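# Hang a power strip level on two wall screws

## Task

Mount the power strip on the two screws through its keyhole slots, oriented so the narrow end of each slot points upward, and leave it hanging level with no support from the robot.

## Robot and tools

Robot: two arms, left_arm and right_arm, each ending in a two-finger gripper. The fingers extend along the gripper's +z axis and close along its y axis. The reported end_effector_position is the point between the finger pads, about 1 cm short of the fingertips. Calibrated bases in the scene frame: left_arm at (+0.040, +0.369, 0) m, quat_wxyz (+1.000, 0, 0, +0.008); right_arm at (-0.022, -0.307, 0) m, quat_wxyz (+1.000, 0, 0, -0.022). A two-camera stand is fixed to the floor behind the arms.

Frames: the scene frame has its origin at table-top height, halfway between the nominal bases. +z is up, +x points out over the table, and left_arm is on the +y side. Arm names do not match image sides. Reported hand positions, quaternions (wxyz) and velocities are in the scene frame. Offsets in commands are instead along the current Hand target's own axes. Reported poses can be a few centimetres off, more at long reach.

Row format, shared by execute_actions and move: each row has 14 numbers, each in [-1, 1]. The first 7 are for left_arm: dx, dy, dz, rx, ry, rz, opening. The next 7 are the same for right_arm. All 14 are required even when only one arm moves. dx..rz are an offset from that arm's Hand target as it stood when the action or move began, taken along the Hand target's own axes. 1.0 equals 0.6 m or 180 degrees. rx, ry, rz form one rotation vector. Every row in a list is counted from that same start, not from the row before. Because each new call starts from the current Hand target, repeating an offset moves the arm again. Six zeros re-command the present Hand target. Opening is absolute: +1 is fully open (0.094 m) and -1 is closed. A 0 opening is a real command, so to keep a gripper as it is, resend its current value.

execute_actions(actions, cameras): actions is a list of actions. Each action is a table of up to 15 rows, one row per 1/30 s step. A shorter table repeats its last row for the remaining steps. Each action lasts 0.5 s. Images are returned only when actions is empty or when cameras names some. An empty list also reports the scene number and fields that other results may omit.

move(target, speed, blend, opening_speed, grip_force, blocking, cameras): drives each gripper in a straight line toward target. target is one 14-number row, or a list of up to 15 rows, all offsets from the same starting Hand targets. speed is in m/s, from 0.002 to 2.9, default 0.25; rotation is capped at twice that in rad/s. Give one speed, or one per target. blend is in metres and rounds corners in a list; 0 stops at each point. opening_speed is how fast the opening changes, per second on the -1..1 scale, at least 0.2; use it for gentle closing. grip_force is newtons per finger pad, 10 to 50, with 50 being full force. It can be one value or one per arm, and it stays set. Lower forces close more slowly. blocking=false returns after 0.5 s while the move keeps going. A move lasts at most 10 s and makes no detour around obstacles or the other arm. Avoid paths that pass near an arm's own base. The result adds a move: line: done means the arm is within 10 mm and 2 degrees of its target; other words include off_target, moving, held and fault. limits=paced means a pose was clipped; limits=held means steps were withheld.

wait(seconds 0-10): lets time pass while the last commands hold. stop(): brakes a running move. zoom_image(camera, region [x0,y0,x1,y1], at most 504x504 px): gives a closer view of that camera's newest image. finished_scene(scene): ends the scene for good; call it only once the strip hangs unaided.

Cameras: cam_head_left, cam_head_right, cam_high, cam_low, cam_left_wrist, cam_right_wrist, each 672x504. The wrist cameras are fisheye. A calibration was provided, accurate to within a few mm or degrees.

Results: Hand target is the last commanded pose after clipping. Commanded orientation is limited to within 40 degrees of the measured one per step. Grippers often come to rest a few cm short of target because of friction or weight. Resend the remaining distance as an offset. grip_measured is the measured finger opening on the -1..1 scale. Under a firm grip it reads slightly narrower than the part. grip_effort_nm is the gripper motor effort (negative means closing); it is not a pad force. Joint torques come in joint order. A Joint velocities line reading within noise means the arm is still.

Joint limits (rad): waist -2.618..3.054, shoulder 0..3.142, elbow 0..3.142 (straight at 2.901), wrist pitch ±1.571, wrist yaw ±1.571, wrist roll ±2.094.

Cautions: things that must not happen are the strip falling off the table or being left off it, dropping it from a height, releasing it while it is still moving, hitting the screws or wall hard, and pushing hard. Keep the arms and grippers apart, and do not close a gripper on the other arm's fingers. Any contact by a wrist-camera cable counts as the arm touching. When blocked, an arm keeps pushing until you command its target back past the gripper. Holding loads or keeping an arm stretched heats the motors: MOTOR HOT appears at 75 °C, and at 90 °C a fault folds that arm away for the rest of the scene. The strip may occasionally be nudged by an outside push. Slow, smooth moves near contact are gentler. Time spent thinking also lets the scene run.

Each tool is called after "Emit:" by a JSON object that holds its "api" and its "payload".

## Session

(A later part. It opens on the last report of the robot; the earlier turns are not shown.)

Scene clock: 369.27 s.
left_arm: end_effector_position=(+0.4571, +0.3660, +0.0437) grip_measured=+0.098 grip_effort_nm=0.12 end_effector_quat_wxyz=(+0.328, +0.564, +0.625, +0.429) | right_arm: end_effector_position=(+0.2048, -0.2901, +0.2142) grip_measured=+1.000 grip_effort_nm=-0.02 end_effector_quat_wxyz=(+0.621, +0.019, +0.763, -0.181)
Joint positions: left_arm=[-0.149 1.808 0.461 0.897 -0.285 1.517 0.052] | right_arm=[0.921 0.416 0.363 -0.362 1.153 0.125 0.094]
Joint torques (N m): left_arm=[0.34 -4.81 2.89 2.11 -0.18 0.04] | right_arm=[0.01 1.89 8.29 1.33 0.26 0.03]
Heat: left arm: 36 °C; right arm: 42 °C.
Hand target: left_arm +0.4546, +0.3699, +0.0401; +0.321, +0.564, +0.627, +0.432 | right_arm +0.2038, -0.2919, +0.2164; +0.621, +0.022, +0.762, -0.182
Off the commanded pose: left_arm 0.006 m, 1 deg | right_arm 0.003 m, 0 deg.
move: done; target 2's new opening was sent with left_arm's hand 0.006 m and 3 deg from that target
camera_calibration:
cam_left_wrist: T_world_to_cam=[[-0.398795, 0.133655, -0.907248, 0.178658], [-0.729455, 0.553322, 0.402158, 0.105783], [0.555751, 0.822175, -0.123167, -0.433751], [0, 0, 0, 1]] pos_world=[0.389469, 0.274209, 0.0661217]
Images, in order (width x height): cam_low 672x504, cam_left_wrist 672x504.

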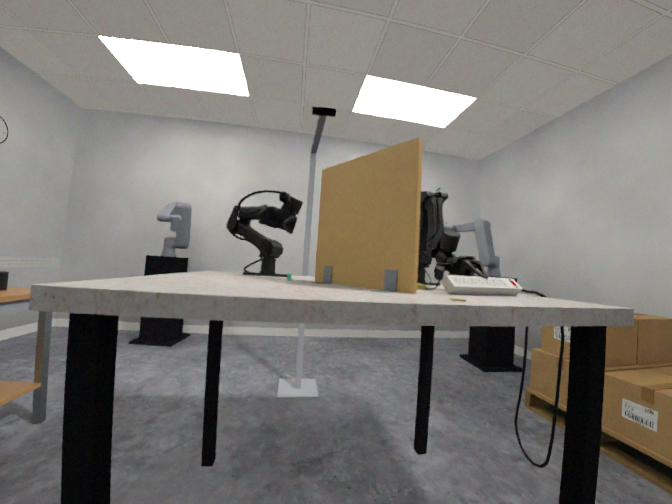

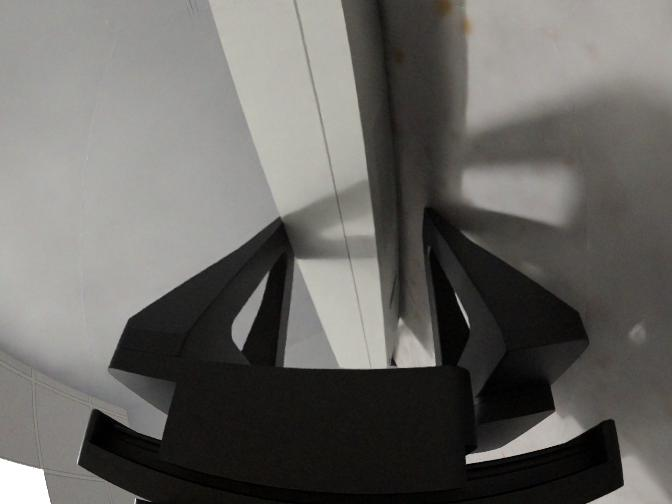

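Emit:
{"api": "move", "payload": {"target": [0,0,0,0,0,0,0.5,0,0,0,0,0,0,1], "opening_speed": 0.3, "cameras": ["cam_low","cam_left_wrist","cam_head_left"]}}

Emit:
{"api": "zoom_image", "payload": {"camera": "cam_low", "region": [420, 240, 560, 310]}}

Scene clock: 381.90 s.
left_arm: end_effector_position=(+0.4598, +0.3659, +0.0498) grip_measured=+0.497 grip_effort_nm=0.13 end_effector_quat_wxyz=(+0.336, +0.559, +0.620, +0.436) | right_arm: end_effector_position=(+0.2048, -0.2901, +0.2142) grip_measured=+1.000 grip_effort_nm=-0.02 end_effector_quat_wxyz=(+0.621, +0.019, +0.763, -0.181)
Joint positions: left_arm=[-0.149 1.808 0.461 0.924 -0.287 1.521 0.07] | right_arm=[0.921 0.416 0.363 -0.362 1.153 0.125 0.094]
Joint torques (N m): left_arm=[0.31 -4.92 2.82 1.82 -0.18 -0.01] | right_arm=[0.17 1.78 8.35 1.31 0.29 0.04]
Heat: left arm: 36 °C; right arm: 42 °C.
Hand target: left_arm +0.4546, +0.3699, +0.0402; +0.321, +0.564, +0.627, +0.432 | right_arm +0.2038, -0.2919, +0.2164; +0.621, +0.022, +0.762, -0.182
Off the commanded pose: left_arm 0.012 m, 2 deg | right_arm 0.003 m, 0 deg.
move: off_target (left_arm)
camera_calibration:
cam_left_wrist: T_world_to_cam=[[-0.374875, 0.134162, -0.917316, 0.174481], [-0.739892, 0.552895, 0.383232, 0.111271], [0.558595, 0.822379, -0.108002, -0.436587], [0, 0, 0, 1]] pos_world=[0.391612, 0.27411, 0.0702595]
Images, in order (width x height): cam_head_left 672x504, cam_low 672x504, cam_left_wrist 672x504.

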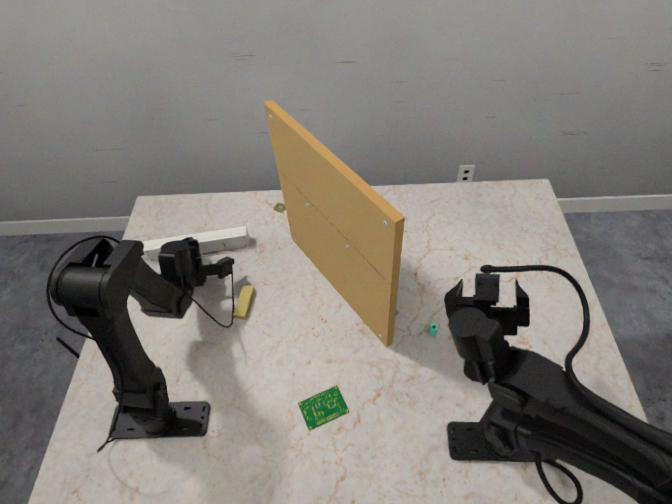

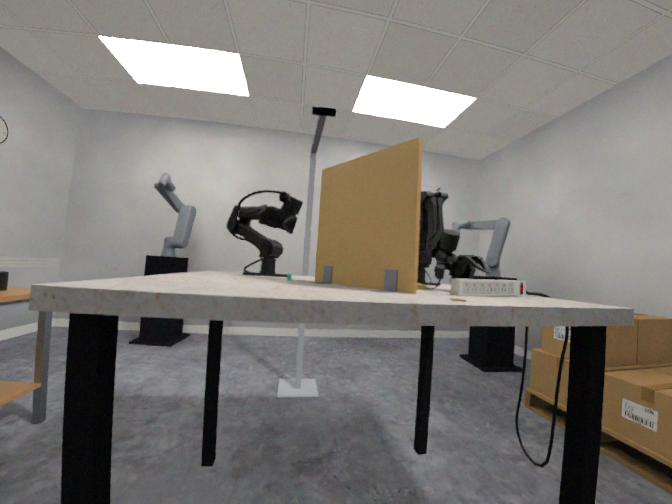

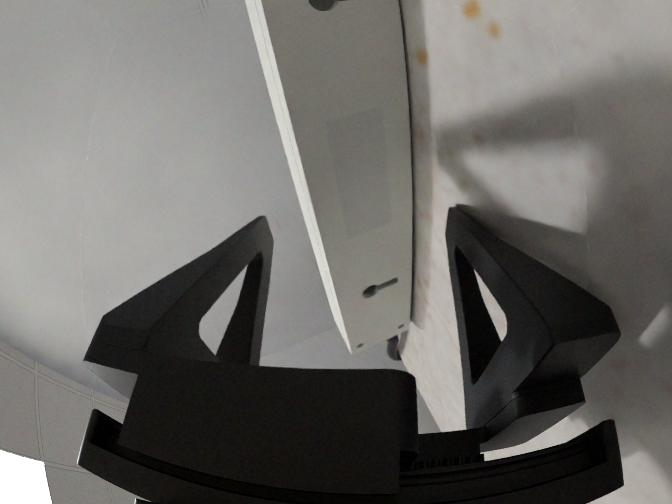

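Scaled by 3.600 from the camera's 672x504 image, which has a finer 960x720 frame.

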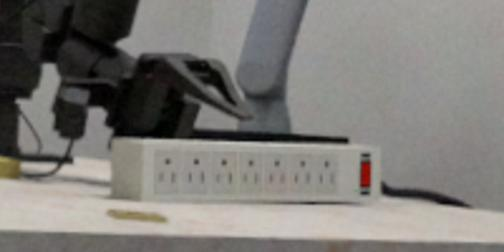

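Emit:
{"api": "move", "payload": {"target": [[0.021,0.114,-0.108,0,0,0,0.6,0,0,0,0,0,0,1],[0.020,0.165,0.041,0.36,-0.032,-0.003,1,0,0,0,0,0,0,1],[0.011,0.067,0.087,0.36,-0.032,-0.003,1,0,0,0,0,0,0,1]], "blend": [0.02,0,0], "speed": 0.15, "cameras": ["cam_low","cam_left_wrist"]}}

Scene clock: 519.63 s.
left_arm: end_effector_position=(+0.5148, +0.3862, +0.0538) grip_measured=+0.998 grip_effort_nm=0.12 end_effector_quat_wxyz=(-0.011, +0.664, +0.747, +0.002) | right_arm: end_effector_position=(+0.2048, -0.2901, +0.2142) grip_measured=+1.000 grip_effort_nm=-0.02 end_effector_quat_wxyz=(+0.621, +0.019, +0.763, -0.181)
Joint positions: left_arm=[0.01 2.474 2.322 -1.431 -0.018 1.48 0.094] | right_arm=[0.921 0.416 0.363 -0.362 1.153 0.125 0.094]
Joint torques (N m): left_arm=[0.39 -11.77 4.52 0.44 0.19 0.07] | right_arm=[0.05 1.65 8.39 1.3 0.28 0]
Heat: left arm: 35 °C; right arm: 42 °C.
Hand target: left_arm +0.5173, +0.3853, +0.0550; +0.000, +0.665, +0.747, +0.000 | right_arm +0.2038, -0.2919, +0.2164; +0.621, +0.022, +0.762, -0.182
Off the commanded pose: left_arm 0.003 m, 1 deg | right_arm 0.003 m, 0 deg.
move: done; target 2's new opening was sent with left_arm's hand 0.004 m and 4 deg from that target
camera_calibration:
cam_left_wrist: T_world_to_cam=[[-0.999488, 0.00727861, -0.031169, 0.519023], [-0.0182173, 0.671327, 0.740938, -0.29723], [0.0263176, 0.741126, -0.67085, -0.147899], [0, 0, 0, 1]] pos_world=[0.517235, 0.305373, 0.137188]
Images, in order (width x height): cam_low 672x504, cam_left_wrist 672x504.

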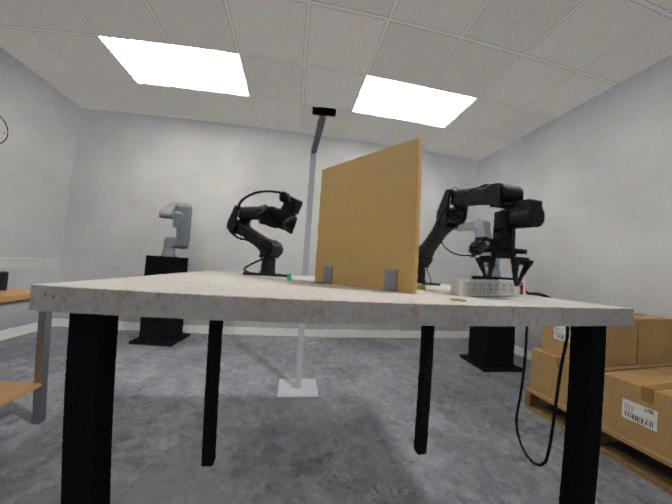

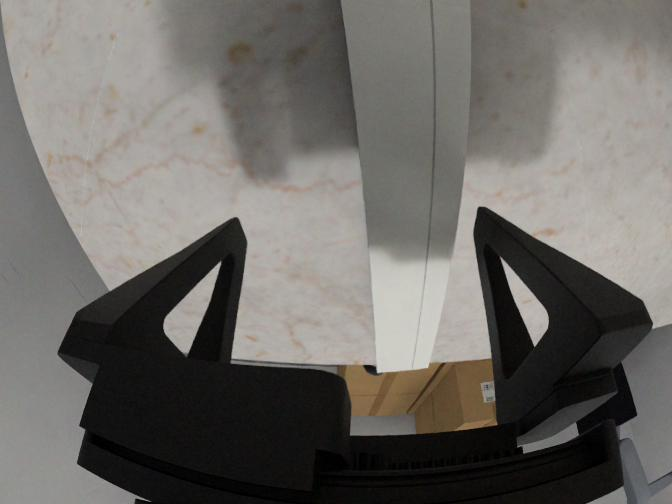

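Emit:
{"api": "move", "payload": {"target": [[0,-0.03,0.010,0,0,0,1,0,0,0,0,0,0,1],[0,-0.03,0.010,0,0,0,-0.6,0,0,0,0,0,0,1]], "speed": 0.1, "opening_speed": 0.7, "cameras": ["cam_left_wrist"]}}

Scene clock: 534.90 s.
left_arm: end_effector_position=(+0.4961, +0.3855, +0.0336) grip_measured=-0.294 grip_effort_nm=-1.04 end_effector_quat_wxyz=(-0.021, +0.664, +0.747, -0.008) | right_arm: end_effector_position=(+0.2048, -0.2901, +0.2142) grip_measured=+1.000 grip_effort_nm=-0.02 end_effector_quat_wxyz=(+0.621, +0.019, +0.763, -0.181)
Joint positions: left_arm=[0.01 2.402 2.111 -1.321 -0.017 1.479 0.033] | right_arm=[0.921 0.416 0.363 -0.362 1.153 0.125 0.094]
Joint torques (N m): left_arm=[0.09 -14.63 3.99 0.37 0.18 0.03] | right_arm=[0.02 1.8 8.32 1.29 0.28 0]
Heat: left arm: 35 °C; right arm: 42 °C.
Hand target: left_arm +0.4994, +0.3833, +0.0490; +0.000, +0.665, +0.747, +0.000 | right_arm +0.2038, -0.2919, +0.2164; +0.621, +0.022, +0.762, -0.182
Off the commanded pose: left_arm 0.016 m, 3 deg | right_arm 0.003 m, 0 deg.
move: off_target (left_arm); target 2's new opening was sent with left_arm's hand 0.016 m and 3 deg from that target
camera_calibration:
cam_left_wrist: T_world_to_cam=[[-0.999973, 0.00673003, -0.0030282, 0.499161], [0.00228663, 0.672687, 0.739923, -0.292811], [0.00701674, 0.739896, -0.672684, -0.150369], [0, 0, 0, 1]] pos_world=[0.500872, 0.304868, 0.117019]
Images, in order (width x height): cam_left_wrist 672x504.

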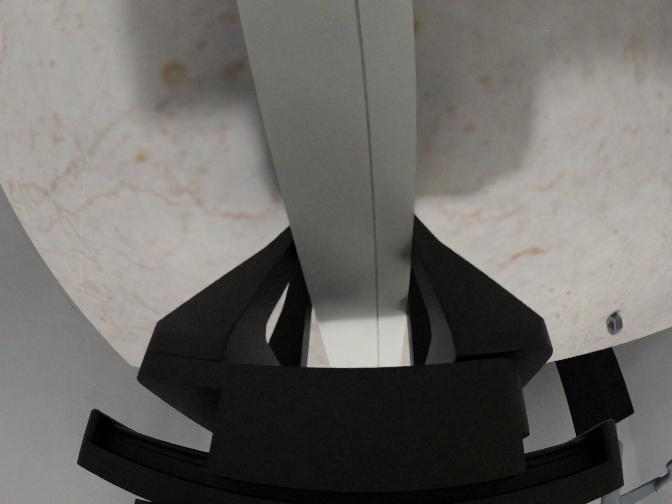

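Emit:
{"api": "move", "payload": {"target": [[0,0,-0.10,0,0,0,-0.6,0,0,0,0,0,0,1],[0,0,-0.093,-0.344,0,0,-0.6,0,0,0,0,0,0,1]], "speed": 0.15, "blend": [0.02,0], "cameras": ["cam_low","cam_left_wrist"]}}

Emit:
{"api": "zoom_image", "payload": {"camera": "cam_low", "region": [420, 220, 580, 310]}}

Scene clock: 550.50 s.
left_arm: end_effector_position=(+0.4855, +0.3817, +0.0766) grip_measured=-0.294 grip_effort_nm=-1.04 end_effector_quat_wxyz=(+0.316, +0.586, +0.662, +0.345) | right_arm: end_effector_position=(+0.2048, -0.2901, +0.2142) grip_measured=+1.000 grip_effort_nm=-0.02 end_effector_quat_wxyz=(+0.621, +0.019, +0.763, -0.181)
Joint positions: left_arm=[-0.031 1.674 0.73 0.343 -0.098 1.488 0.033] | right_arm=[0.921 0.416 0.363 -0.362 1.153 0.125 0.094]
Joint torques (N m): left_arm=[-0.35 -7.69 5.16 2.72 -0.27 0.14] | right_arm=[0.03 1.73 8.27 1.28 0.3 0.03]
Heat: left arm: 35 °C; right arm: 42 °C.
Hand target: left_arm +0.4994, +0.3833, +0.1047; +0.342, +0.570, +0.640, +0.384 | right_arm +0.2038, -0.2919, +0.2164; +0.621, +0.022, +0.762, -0.182
Off the commanded pose: left_arm 0.031 m, 6 deg | right_arm 0.003 m, 0 deg.
move: off_target (left_arm)
camera_calibration:
cam_left_wrist: T_world_to_cam=[[-0.531043, 0.0528662, -0.845694, 0.308038], [-0.646636, 0.6197, 0.444785, 0.0358485], [0.547591, 0.783056, -0.294902, -0.426366], [0, 0, 0, 1]] pos_world=[0.420236, 0.295368, 0.118825]
Images, in order (width x height): cam_low 672x504, cam_left_wrist 672x504.

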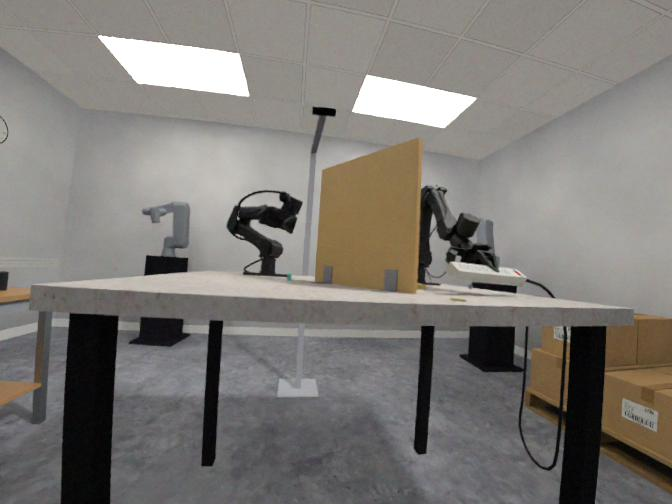

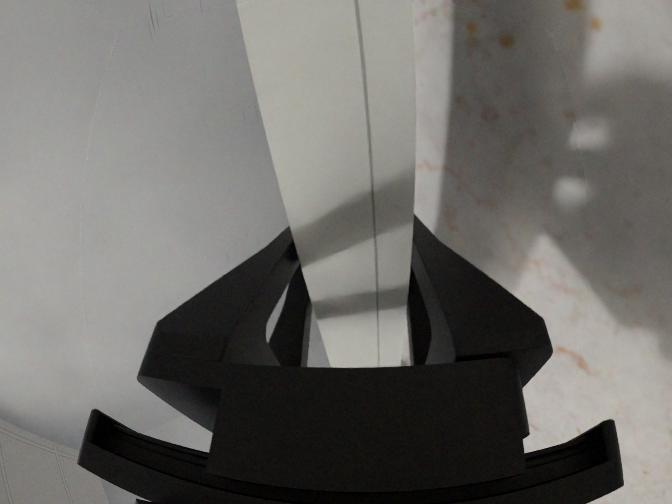

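Scaled by 3.150 from the camera's 672x504 image, which has a finer 960x720 frame.

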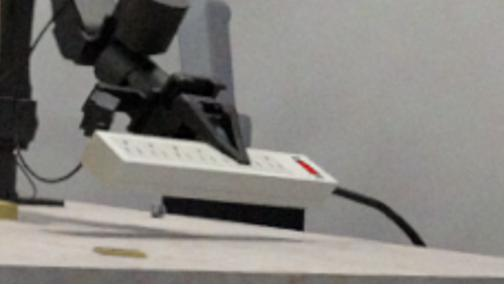

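Emit:
{"api": "move", "payload": {"target": [0,-0.069,0.037,-0.01,0,0.03,-0.6,0,0,0,0,0,0,1], "speed": 0.06, "cameras": ["cam_low","cam_high","cam_left_wrist"]}}

Emit:
{"api": "zoom_image", "payload": {"camera": "cam_low", "region": [420, 220, 580, 310]}}

Scene clock: 560.60 s.
left_arm: end_effector_position=(+0.4907, +0.3823, +0.0422) grip_measured=-0.300 grip_effort_nm=-1.04 end_effector_quat_wxyz=(+0.320, +0.602, +0.625, +0.380) | right_arm: end_effector_position=(+0.2048, -0.2901, +0.2142) grip_measured=+1.000 grip_effort_nm=-0.02 end_effector_quat_wxyz=(+0.621, +0.019, +0.763, -0.181)
Joint positions: left_arm=[-0.031 1.83 0.647 0.649 -0.101 1.578 0.033] | right_arm=[0.921 0.416 0.363 -0.362 1.153 0.125 0.094]
Joint torques (N m): left_arm=[-0.46 -6.48 3.95 2.75 -0.22 0.28] | right_arm=[0.01 1.83 8.32 1.3 0.29 0]
Heat: left arm: 36 °C; right arm: 42 °C.
Hand target: left_arm +0.4995, +0.3832, +0.0577; +0.333, +0.594, +0.607, +0.410 | right_arm +0.2038, -0.2919, +0.2164; +0.621, +0.022, +0.762, -0.182
Off the commanded pose: left_arm 0.018 m, 4 deg | right_arm 0.003 m, 0 deg.
move: off_target (left_arm)
camera_calibration:
cam_left_wrist: T_world_to_cam=[[-0.476227, 0.141765, -0.86782, 0.221776], [-0.645142, 0.614275, 0.454376, 0.0549925], [0.597495, 0.776253, -0.201076, -0.465679], [0, 0, 0, 1]] pos_world=[0.419334, 0.296264, 0.0738374]
Images, in order (width x height): cam_high 672x504, cam_low 672x504, cam_left_wrist 672x504.

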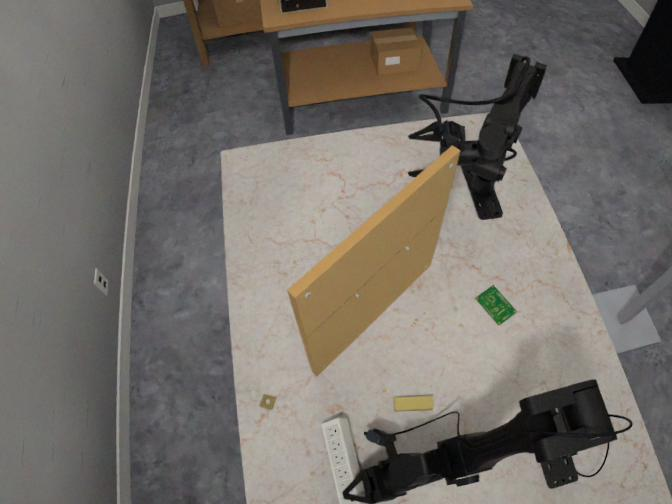

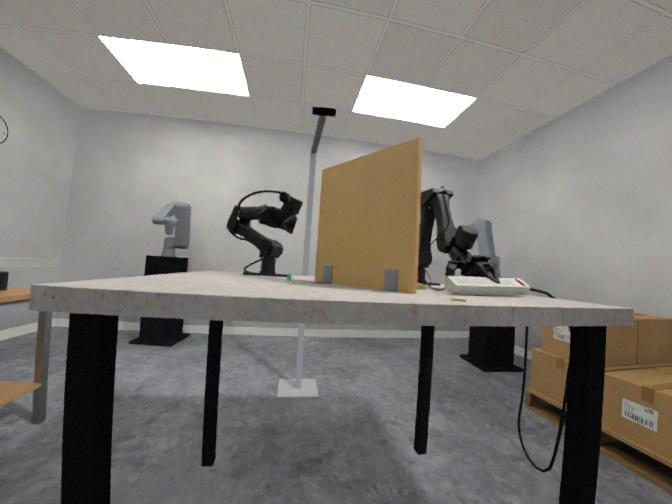

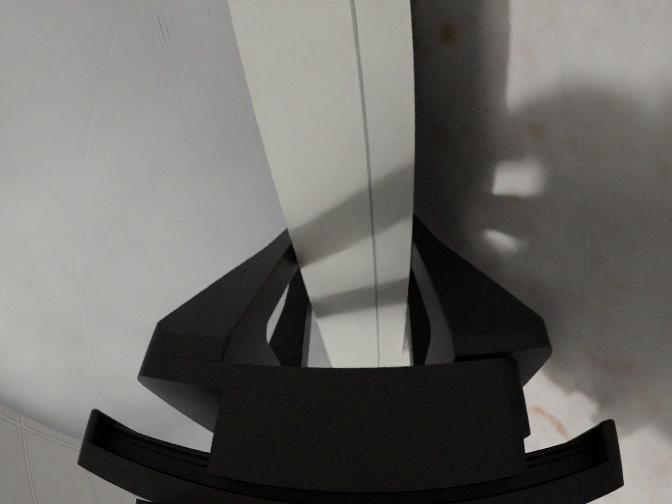

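Scaled by 3.150 from the camera's 672x504 image, which has a finer 960x720 frame.

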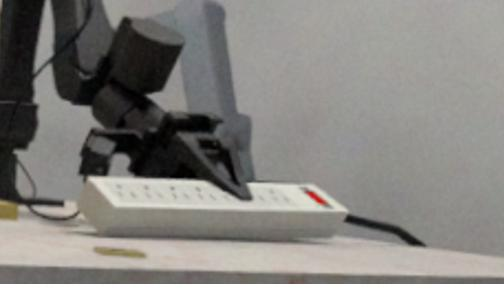

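Emit:
{"api": "move", "payload": {"target": [0,-0.021,0.011,-0.01,0,0,-0.6,0,0,0,0,0,0,1], "speed": 0.05, "cameras": ["cam_low","cam_left_wrist"]}}

Emit:
{"api": "zoom_image", "payload": {"camera": "cam_low", "region": [440, 240, 560, 300]}}

Scene clock: 572.93 s.
left_arm: end_effector_position=(+0.4973, +0.3822, +0.0387) grip_measured=-0.301 grip_effort_nm=-1.04 end_effector_quat_wxyz=(+0.343, +0.588, +0.613, +0.401) | right_arm: end_effector_position=(+0.2048, -0.2901, +0.2142) grip_measured=+1.000 grip_effort_nm=-0.02 end_effector_quat_wxyz=(+0.621, +0.019, +0.763, -0.181)
Joint positions: left_arm=[-0.031 1.906 0.622 0.822 -0.101 1.579 0.033] | right_arm=[0.921 0.416 0.363 -0.362 1.153 0.125 0.094]
Joint torques (N m): left_arm=[0.01 -6.09 3.37 2.44 -0.15 0.31] | right_arm=[-0.01 1.81 8.43 1.32 0.28 0.03]
Heat: left arm: 35 °C; right arm: 42 °C.
Hand target: left_arm +0.4998, +0.3844, +0.0437; +0.342, +0.589, +0.600, +0.419 | right_arm +0.2038, -0.2919, +0.2164; +0.621, +0.022, +0.762, -0.182
Off the commanded pose: left_arm 0.006 m, 3 deg | right_arm 0.003 m, 0 deg.
move: off_target (left_arm)
camera_calibration:
cam_left_wrist: T_world_to_cam=[[-0.41146, 0.141285, -0.900411, 0.191081], [-0.676541, 0.614637, 0.405602, 0.0782835], [0.610731, 0.776054, -0.157313, -0.478415], [0, 0, 0, 1]] pos_world=[0.423767, 0.296163, 0.0650388]
Images, in order (width x height): cam_low 672x504, cam_left_wrist 672x504.

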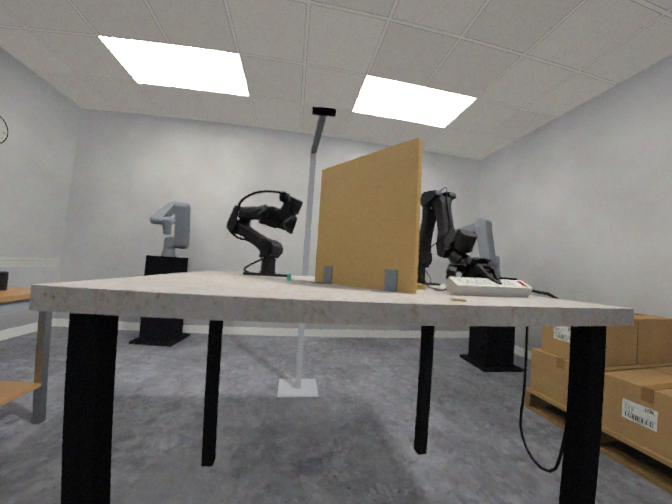

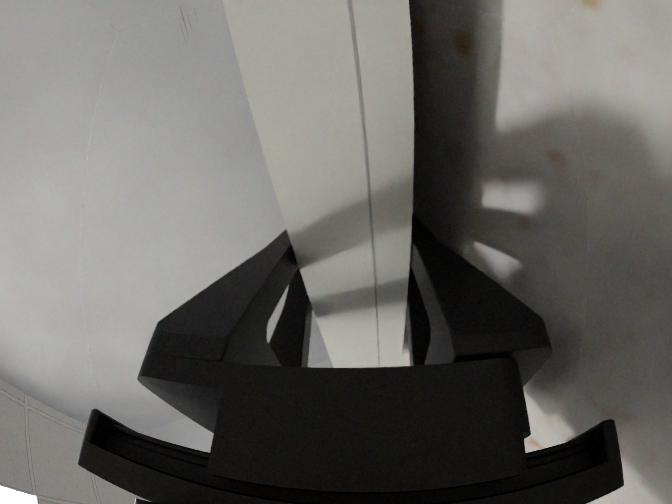

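Scaled by 4.200 from the camera's 672x504 image, which has a finer 960x720 frame.

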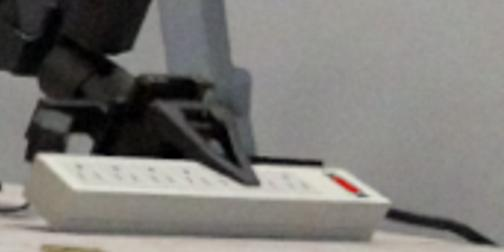

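Emit:
{"api": "move", "payload": {"target": [0,-0.006,0.003,-0.01,0,0,-0.15,0,0,0,0,0,0,1], "speed": 0.05, "opening_speed": 0.3, "cameras": ["cam_low","cam_left_wrist"]}}

Emit:
{"api": "zoom_image", "payload": {"camera": "cam_low", "region": [440, 240, 560, 300]}}

Scene clock: 582.10 s.
left_arm: end_effector_position=(+0.5009, +0.3821, +0.0416) grip_measured=-0.152 grip_effort_nm=0.11 end_effector_quat_wxyz=(+0.355, +0.585, +0.593, +0.424) | right_arm: end_effector_position=(+0.2048, -0.2901, +0.2142) grip_measured=+1.000 grip_effort_nm=-0.02 end_effector_quat_wxyz=(+0.621, +0.019, +0.763, -0.181)
Joint positions: left_arm=[-0.031 1.947 0.604 0.942 -0.101 1.61 0.04] | right_arm=[0.921 0.416 0.363 -0.362 1.153 0.125 0.094]
Joint torques (N m): left_arm=[0.24 -5.98 3.03 2.27 -0.12 0.06] | right_arm=[-0.01 1.69 8.36 1.27 0.31 0.04]
Heat: left arm: 35 °C; right arm: 42 °C.
Hand target: left_arm +0.4999, +0.3848, +0.0397; +0.351, +0.584, +0.593, +0.429 | right_arm +0.2038, -0.2919, +0.2164; +0.621, +0.022, +0.762, -0.182
Off the commanded pose: left_arm 0.003 m, 1 deg | right_arm 0.003 m, 0 deg.
move: done
camera_calibration:
cam_left_wrist: T_world_to_cam=[[-0.356797, 0.171259, -0.91835, 0.157006], [-0.691362, 0.612722, 0.382872, 0.0886632], [0.628263, 0.77152, -0.100216, -0.489559], [0, 0, 0, 1]] pos_world=[0.42489, 0.29649, 0.0611788]
Images, in order (width x height): cam_low 672x504, cam_left_wrist 672x504.

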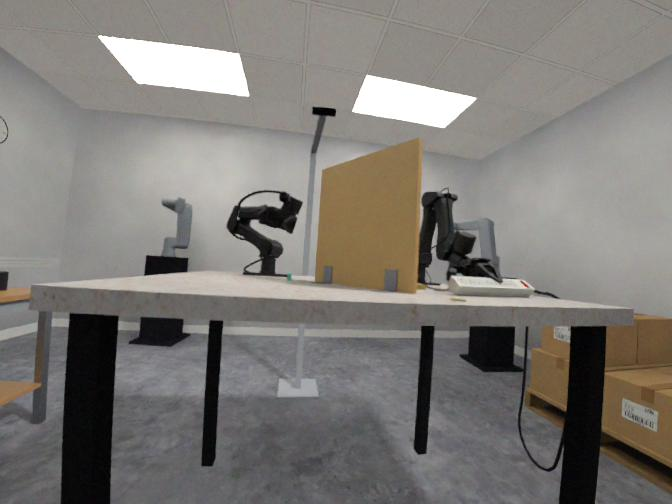

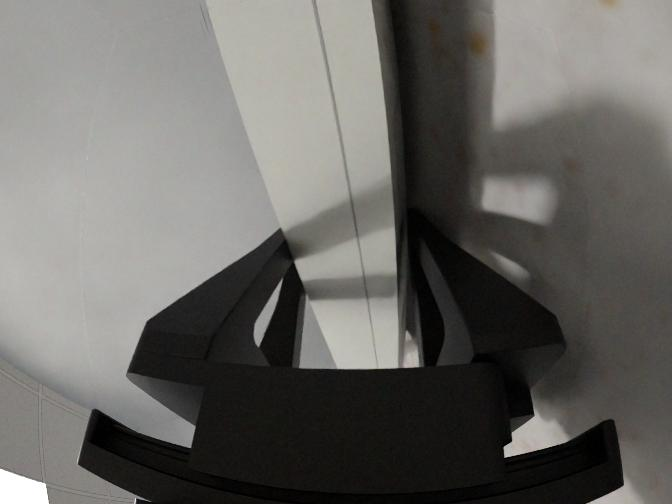

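Scaled by 4.200 from the camera's 672x504 image, which has a finer 960x720 frame.

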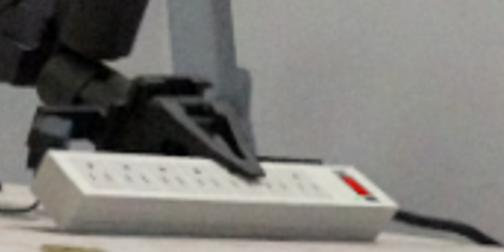

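Emit:
{"api": "move", "payload": {"target": [0,-0.0155,0.0065,0,0,0,-0.15,0,0,0,0,0,0,1], "speed": 0.04, "cameras": ["cam_low","cam_left_wrist"]}}

Emit:
{"api": "zoom_image", "payload": {"camera": "cam_low", "region": [440, 240, 560, 300]}}

Scene clock: 599.43 s.
left_arm: end_effector_position=(+0.5047, +0.3821, +0.0415) grip_measured=-0.152 grip_effort_nm=0.10 end_effector_quat_wxyz=(+0.365, +0.578, +0.587, +0.434) | right_arm: end_effector_position=(+0.2048, -0.2901, +0.2142) grip_measured=+1.000 grip_effort_nm=-0.02 end_effector_quat_wxyz=(+0.621, +0.019, +0.763, -0.181)
Joint positions: left_arm=[-0.031 1.985 0.604 1.014 -0.101 1.611 0.04] | right_arm=[0.921 0.416 0.363 -0.362 1.153 0.125 0.094]
Joint torques (N m): left_arm=[0.46 -5.48 2.67 2 -0.1 0.04] | right_arm=[-0.09 1.73 8.38 1.32 0.3 0.03]
Heat: left arm: 34 °C; right arm: 42 °C.
Hand target: left_arm +0.4999, +0.3856, +0.0297; +0.351, +0.584, +0.593, +0.429 | right_arm +0.2038, -0.2919, +0.2164; +0.621, +0.022, +0.762, -0.182
Off the commanded pose: left_arm 0.013 m, 2 deg | right_arm 0.003 m, 0 deg.
move: off_target (left_arm)
camera_calibration:
cam_left_wrist: T_world_to_cam=[[-0.325372, 0.171606, -0.929884, 0.142748], [-0.703786, 0.612822, 0.359352, 0.0986189], [0.631521, 0.771362, -0.0786208, -0.494348], [0, 0, 0, 1]] pos_world=[0.428044, 0.296389, 0.0584342]
Images, in order (width x height): cam_low 672x504, cam_left_wrist 672x504.

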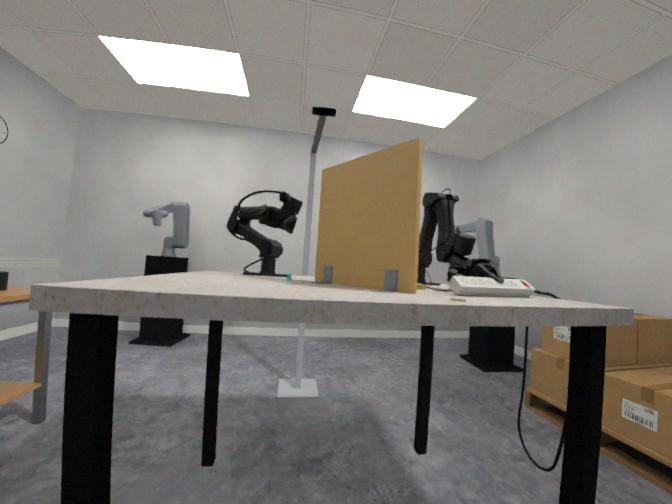

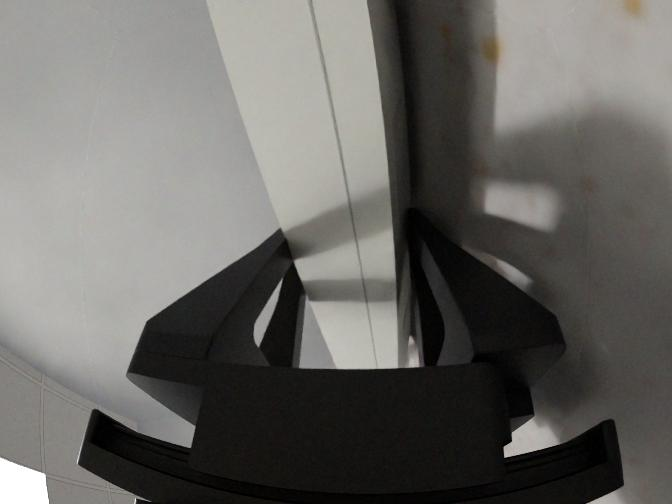

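Scaled by 4.200 from the camera's 672x504 image, which has a finer 960x720 frame.

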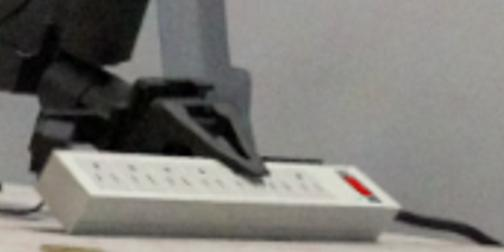

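Emit:
{"api": "move", "payload": {"target": [0,0.012,-0.038,0,0,0,-0.05,0,0,0,0,0,0,1], "speed": 0.05, "opening_speed": 0.3, "cameras": ["cam_low","cam_left_wrist"]}}

Emit:
{"api": "zoom_image", "payload": {"camera": "cam_low", "region": [440, 240, 560, 300]}}

Scene clock: 610.50 s.
left_arm: end_effector_position=(+0.4864, +0.3830, +0.0458) grip_measured=-0.052 grip_effort_nm=0.11 end_effector_quat_wxyz=(+0.359, +0.580, +0.590, +0.431) | right_arm: end_effector_position=(+0.2048, -0.2901, +0.2142) grip_measured=+1.000 grip_effort_nm=-0.02 end_effector_quat_wxyz=(+0.621, +0.019, +0.763, -0.181)
Joint positions: left_arm=[-0.031 1.912 0.535 0.996 -0.105 1.611 0.045] | right_arm=[0.921 0.416 0.363 -0.362 1.153 0.125 0.094]
Joint torques (N m): left_arm=[-0.38 -8.21 2.59 1.73 -0.13 0] | right_arm=[-0.08 1.77 8.39 1.34 0.27 0.02]
Heat: left arm: 34 °C; right arm: 42 °C.
Hand target: left_arm +0.4817, +0.3831, +0.0450; +0.351, +0.584, +0.593, +0.429 | right_arm +0.2038, -0.2919, +0.2164; +0.621, +0.022, +0.762, -0.182
Off the commanded pose: left_arm 0.005 m, 1 deg | right_arm 0.003 m, 0 deg.
move: done
camera_calibration:
cam_left_wrist: T_world_to_cam=[[-0.338806, 0.171862, -0.925026, 0.146896], [-0.700944, 0.609727, 0.370014, 0.0828844], [0.627605, 0.773755, -0.0861139, -0.48191], [0, 0, 0, 1]] pos_world=[0.410316, 0.297098, 0.0637146]
Images, in order (width x height): cam_low 672x504, cam_left_wrist 672x504.

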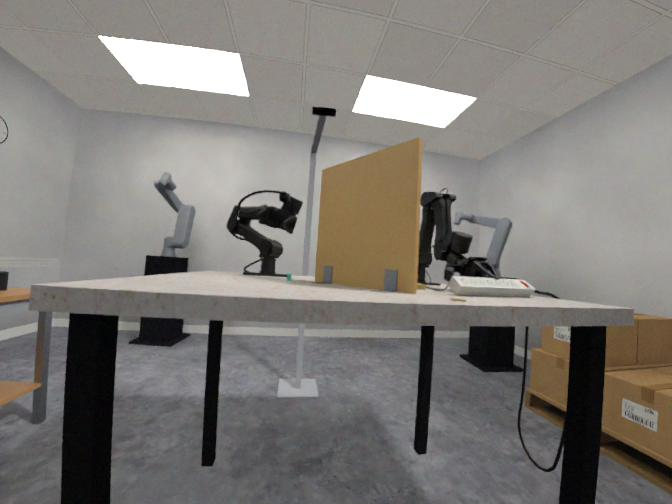

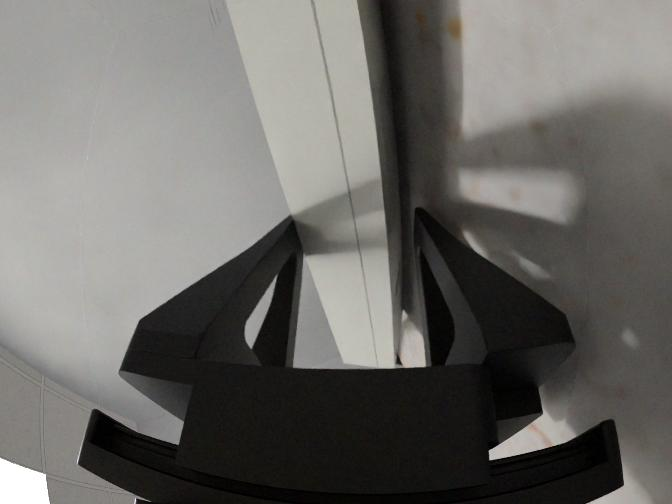

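Scaled by 4.200 from the camera's 672x504 image, which has a finer 960x720 frame.

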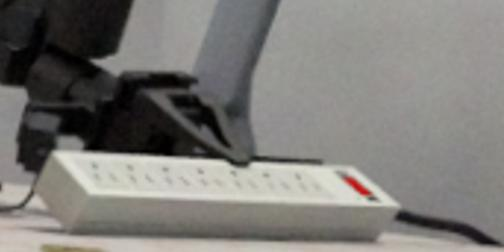

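Emit:
{"api": "move", "payload": {"target": [[0,0,0,0,0,0,0.6,0,0,0,0,0,0,1],[0.01,0.12,-0.09,0,0,0,0.6,0,0,0,0,0,0,1]], "speed": 0.12, "opening_speed": 0.3, "cameras": ["cam_low","cam_left_wrist","cam_head_left","cam_head_right"]}}

Emit:
{"api": "zoom_image", "payload": {"camera": "cam_low", "region": [440, 240, 560, 300]}}

Emit:
{"api": "zoom_image", "payload": {"camera": "cam_left_wrist", "region": [200, 100, 500, 400]}}

Scene clock: 666.63 s.
left_arm: end_effector_position=(+0.4536, +0.3809, +0.1153) grip_measured=+0.598 grip_effort_nm=0.12 end_effector_quat_wxyz=(+0.341, +0.593, +0.599, +0.417) | right_arm: end_effector_position=(+0.2048, -0.2901, +0.2142) grip_measured=+1.000 grip_effort_nm=-0.02 end_effector_quat_wxyz=(+0.621, +0.019, +0.763, -0.181)
Joint positions: left_arm=[-0.042 1.467 0.538 0.492 -0.118 1.612 0.075] | right_arm=[0.921 0.416 0.363 -0.362 1.153 0.125 0.094]
Joint torques (N m): left_arm=[-0.51 -5.86 6.79 1.92 -0.16 -0.06] | right_arm=[-0.02 1.59 8.32 1.33 0.29 0.02]
Heat: left arm: 34 °C; right arm: 42 °C.
Hand target: left_arm +0.4599, +0.3802, +0.1325; +0.351, +0.584, +0.594, +0.429 | right_arm +0.2038, -0.2919, +0.2164; +0.621, +0.022, +0.762, -0.182
Off the commanded pose: left_arm 0.018 m, 2 deg | right_arm 0.003 m, 0 deg.
move: off_target (left_arm)
camera_calibration:
cam_left_wrist: T_world_to_cam=[[-0.390278, 0.178321, -0.903263, 0.2188], [-0.678707, 0.607195, 0.413125, 0.0214372], [0.622125, 0.774284, -0.115947, -0.447952], [0, 0, 0, 1]] pos_world=[0.378625, 0.294809, 0.136839]
Images, in order (width x height): cam_head_left 672x504, cam_head_right 672x504, cam_low 672x504, cam_left_wrist 672x504.

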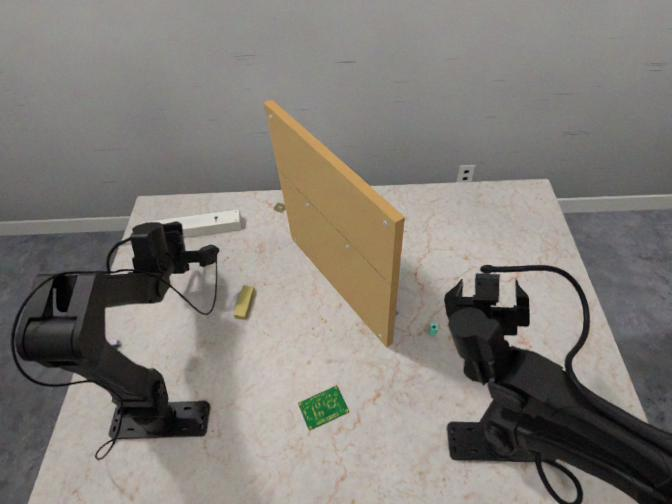

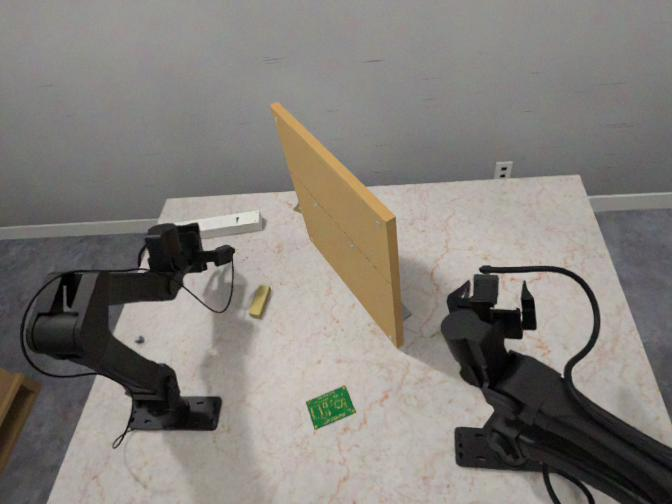

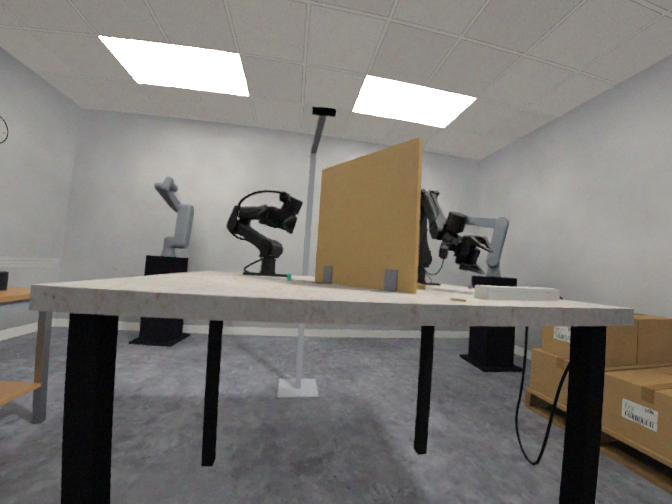

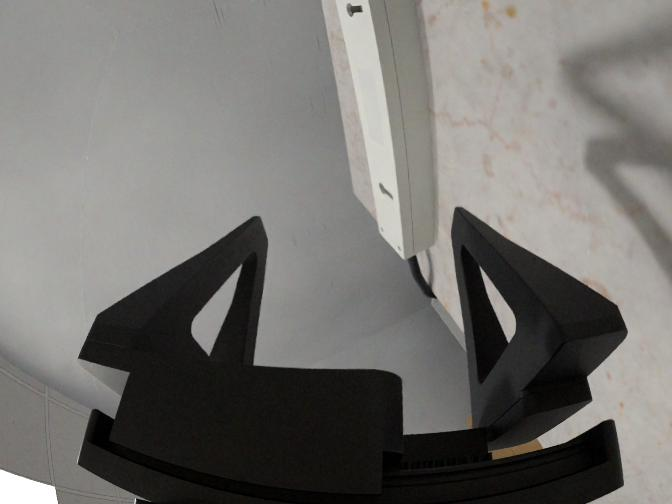

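Scaled by 4.200 from the camera's 672x504 image, which has a finer 960x720 frame.

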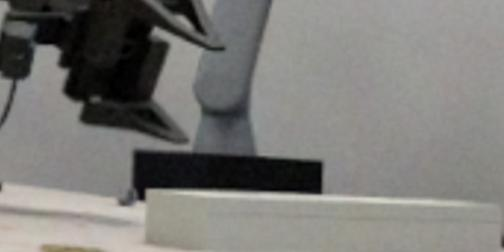

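Scaled by 1.680 from the camera's 672x504 image, which has a finer 960x720 frame.

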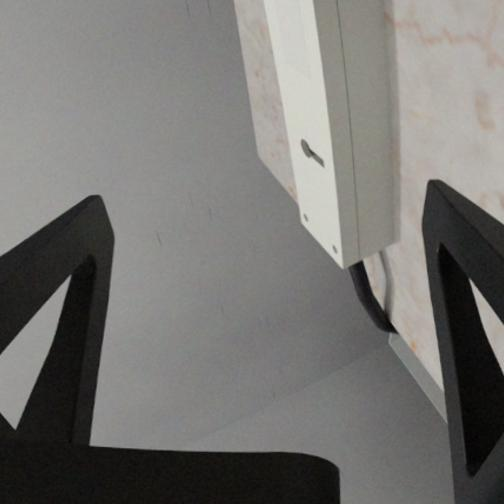

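Emit:
{"api": "move", "payload": {"target": [-0.009,0.042,0.196,0.374,-0.015,-0.029,1,0,0,0,0,0,0,1], "speed": 0.2, "cameras": ["cam_low","cam_left_wrist"]}}

Scene clock: 717.83 s.
left_arm: end_effector_position=(+0.5779, +0.3860, +0.1068) grip_measured=+0.998 grip_effort_nm=0.11 end_effector_quat_wxyz=(+0.077, +0.663, +0.739, +0.087) | right_arm: end_effector_position=(+0.2048, -0.2901, +0.2142) grip_measured=+1.000 grip_effort_nm=-0.02 end_effector_quat_wxyz=(+0.621, +0.019, +0.763, -0.181)
Joint positions: left_arm=[0.006 2.644 2.838 -1.532 -0.021 1.487 0.094] | right_arm=[0.921 0.416 0.363 -0.362 1.153 0.125 0.094]
Joint torques (N m): left_arm=[0.38 -11.64 6.58 0.57 0.2 -0.07] | right_arm=[0.06 1.84 8.5 1.29 0.29 0.01]
Heat: left arm: 35 °C; right arm: 42 °C.
Hand target: left_arm +0.5781, +0.3853, +0.1098; +0.000, +0.664, +0.748, -0.001 | right_arm +0.2038, -0.2919, +0.2164; +0.621, +0.022, +0.762, -0.182
Off the commanded pose: left_arm 0.003 m, 13 deg | right_arm 0.003 m, 0 deg.
elbow stopped short (left arm): the move would have taken joint 3 (elbow) straighter than the controller allows.
move: off_target (left_arm)
camera_calibration:
cam_left_wrist: T_world_to_cam=[[-0.962141, 0.019591, -0.271847, 0.583145], [-0.19028, 0.665823, 0.721438, -0.231646], [0.195136, 0.745852, -0.636888, -0.216924], [0, 0, 0, 1]] pos_world=[0.55932, 0.304604, 0.187488]
Images, in order (width x height): cam_low 672x504, cam_left_wrist 672x504.

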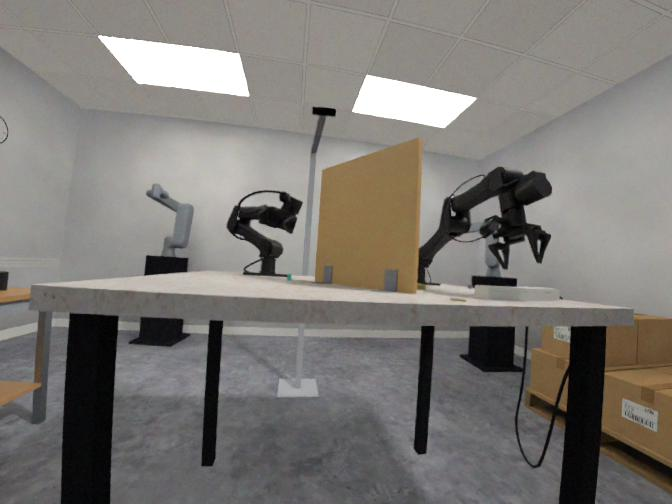

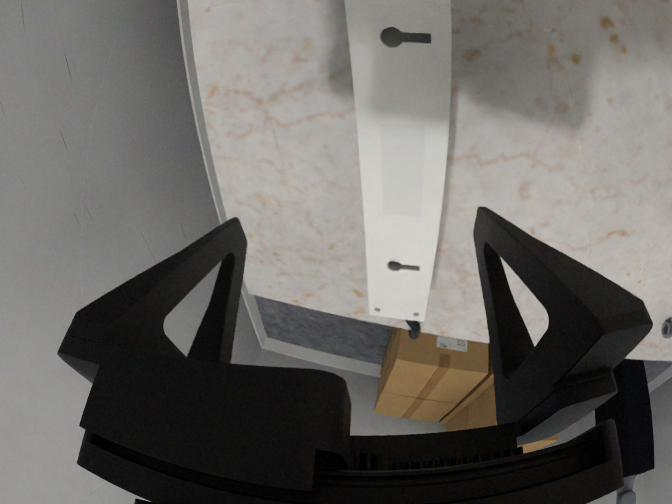

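Emit:
{"api": "move", "payload": {"target": [[0.016,-0.018,0.06,0,0,0,1,0,0,0,0,0,0,1],[0.016,-0.018,0.118,0,0,0,1,0,0,0,0,0,0,1]], "speed": 0.12, "blend": [0.01,0], "cameras": ["cam_low","cam_left_wrist"]}}

Emit:
{"api": "zoom_image", "payload": {"camera": "cam_low", "region": [420, 220, 580, 310]}}

Scene clock: 747.27 s.
left_arm: end_effector_position=(+0.5656, +0.3942, +0.0316) grip_measured=+0.998 grip_effort_nm=0.12 end_effector_quat_wxyz=(+0.019, +0.662, +0.749, +0.030) | right_arm: end_effector_position=(+0.2048, -0.2901, +0.2142) grip_measured=+1.000 grip_effort_nm=-0.02 end_effector_quat_wxyz=(+0.621, +0.019, +0.763, -0.181)
Joint positions: left_arm=[0.023 2.779 2.817 -1.54 -0.018 1.489 0.094] | right_arm=[0.921 0.416 0.363 -0.362 1.153 0.125 0.094]
Joint torques (N m): left_arm=[0.4 -13.23 5.97 0.31 0.2 0.05] | right_arm=[-0.01 1.66 8.31 1.32 0.29 0]
Heat: left arm: 35 °C; right arm: 42 °C.
Hand target: left_arm +0.5661, +0.3934, +0.0391; +0.000, +0.664, +0.748, -0.001 | right_arm +0.2038, -0.2919, +0.2164; +0.621, +0.022, +0.762, -0.182
Off the commanded pose: left_arm 0.007 m, 4 deg | right_arm 0.003 m, 0 deg.
joint sent to its limit (left arm) — joint 4 (wrist pitch), lower limit. The joint targets are off in orientation, not in position.
move: off_target (left_arm)
camera_calibration:
cam_left_wrist: T_world_to_cam=[[-0.993743, 0.00364693, -0.111631, 0.56967], [-0.080492, 0.669522, 0.738419, -0.24932], [0.077432, 0.742784, -0.665039, -0.199824], [0, 0, 0, 1]] pos_world=[0.561511, 0.313274, 0.114804]
Images, in order (width x height): cam_low 672x504, cam_left_wrist 672x504.

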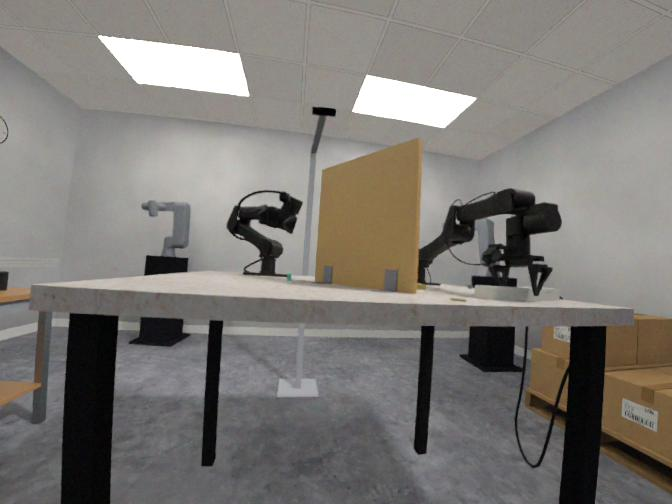

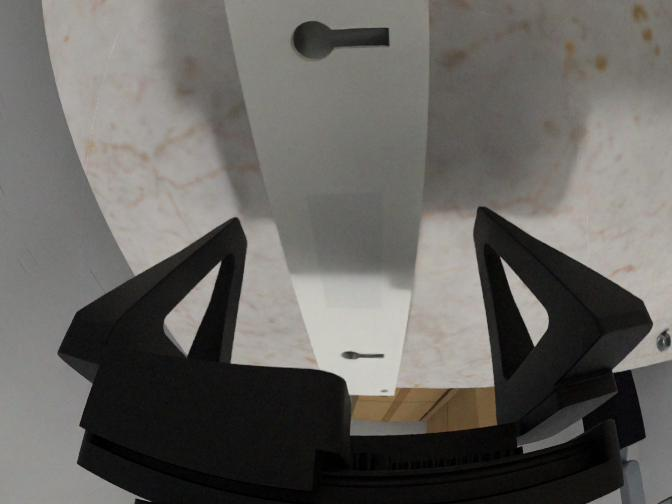

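Scaled by 3.150 from the camera's 672x504 image, which has a finer 960x720 frame.

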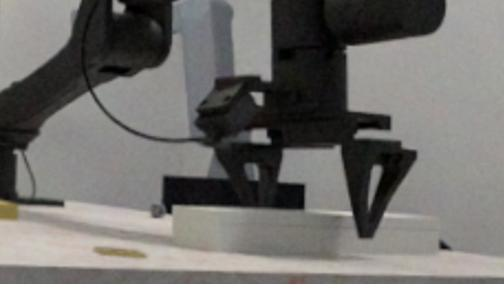

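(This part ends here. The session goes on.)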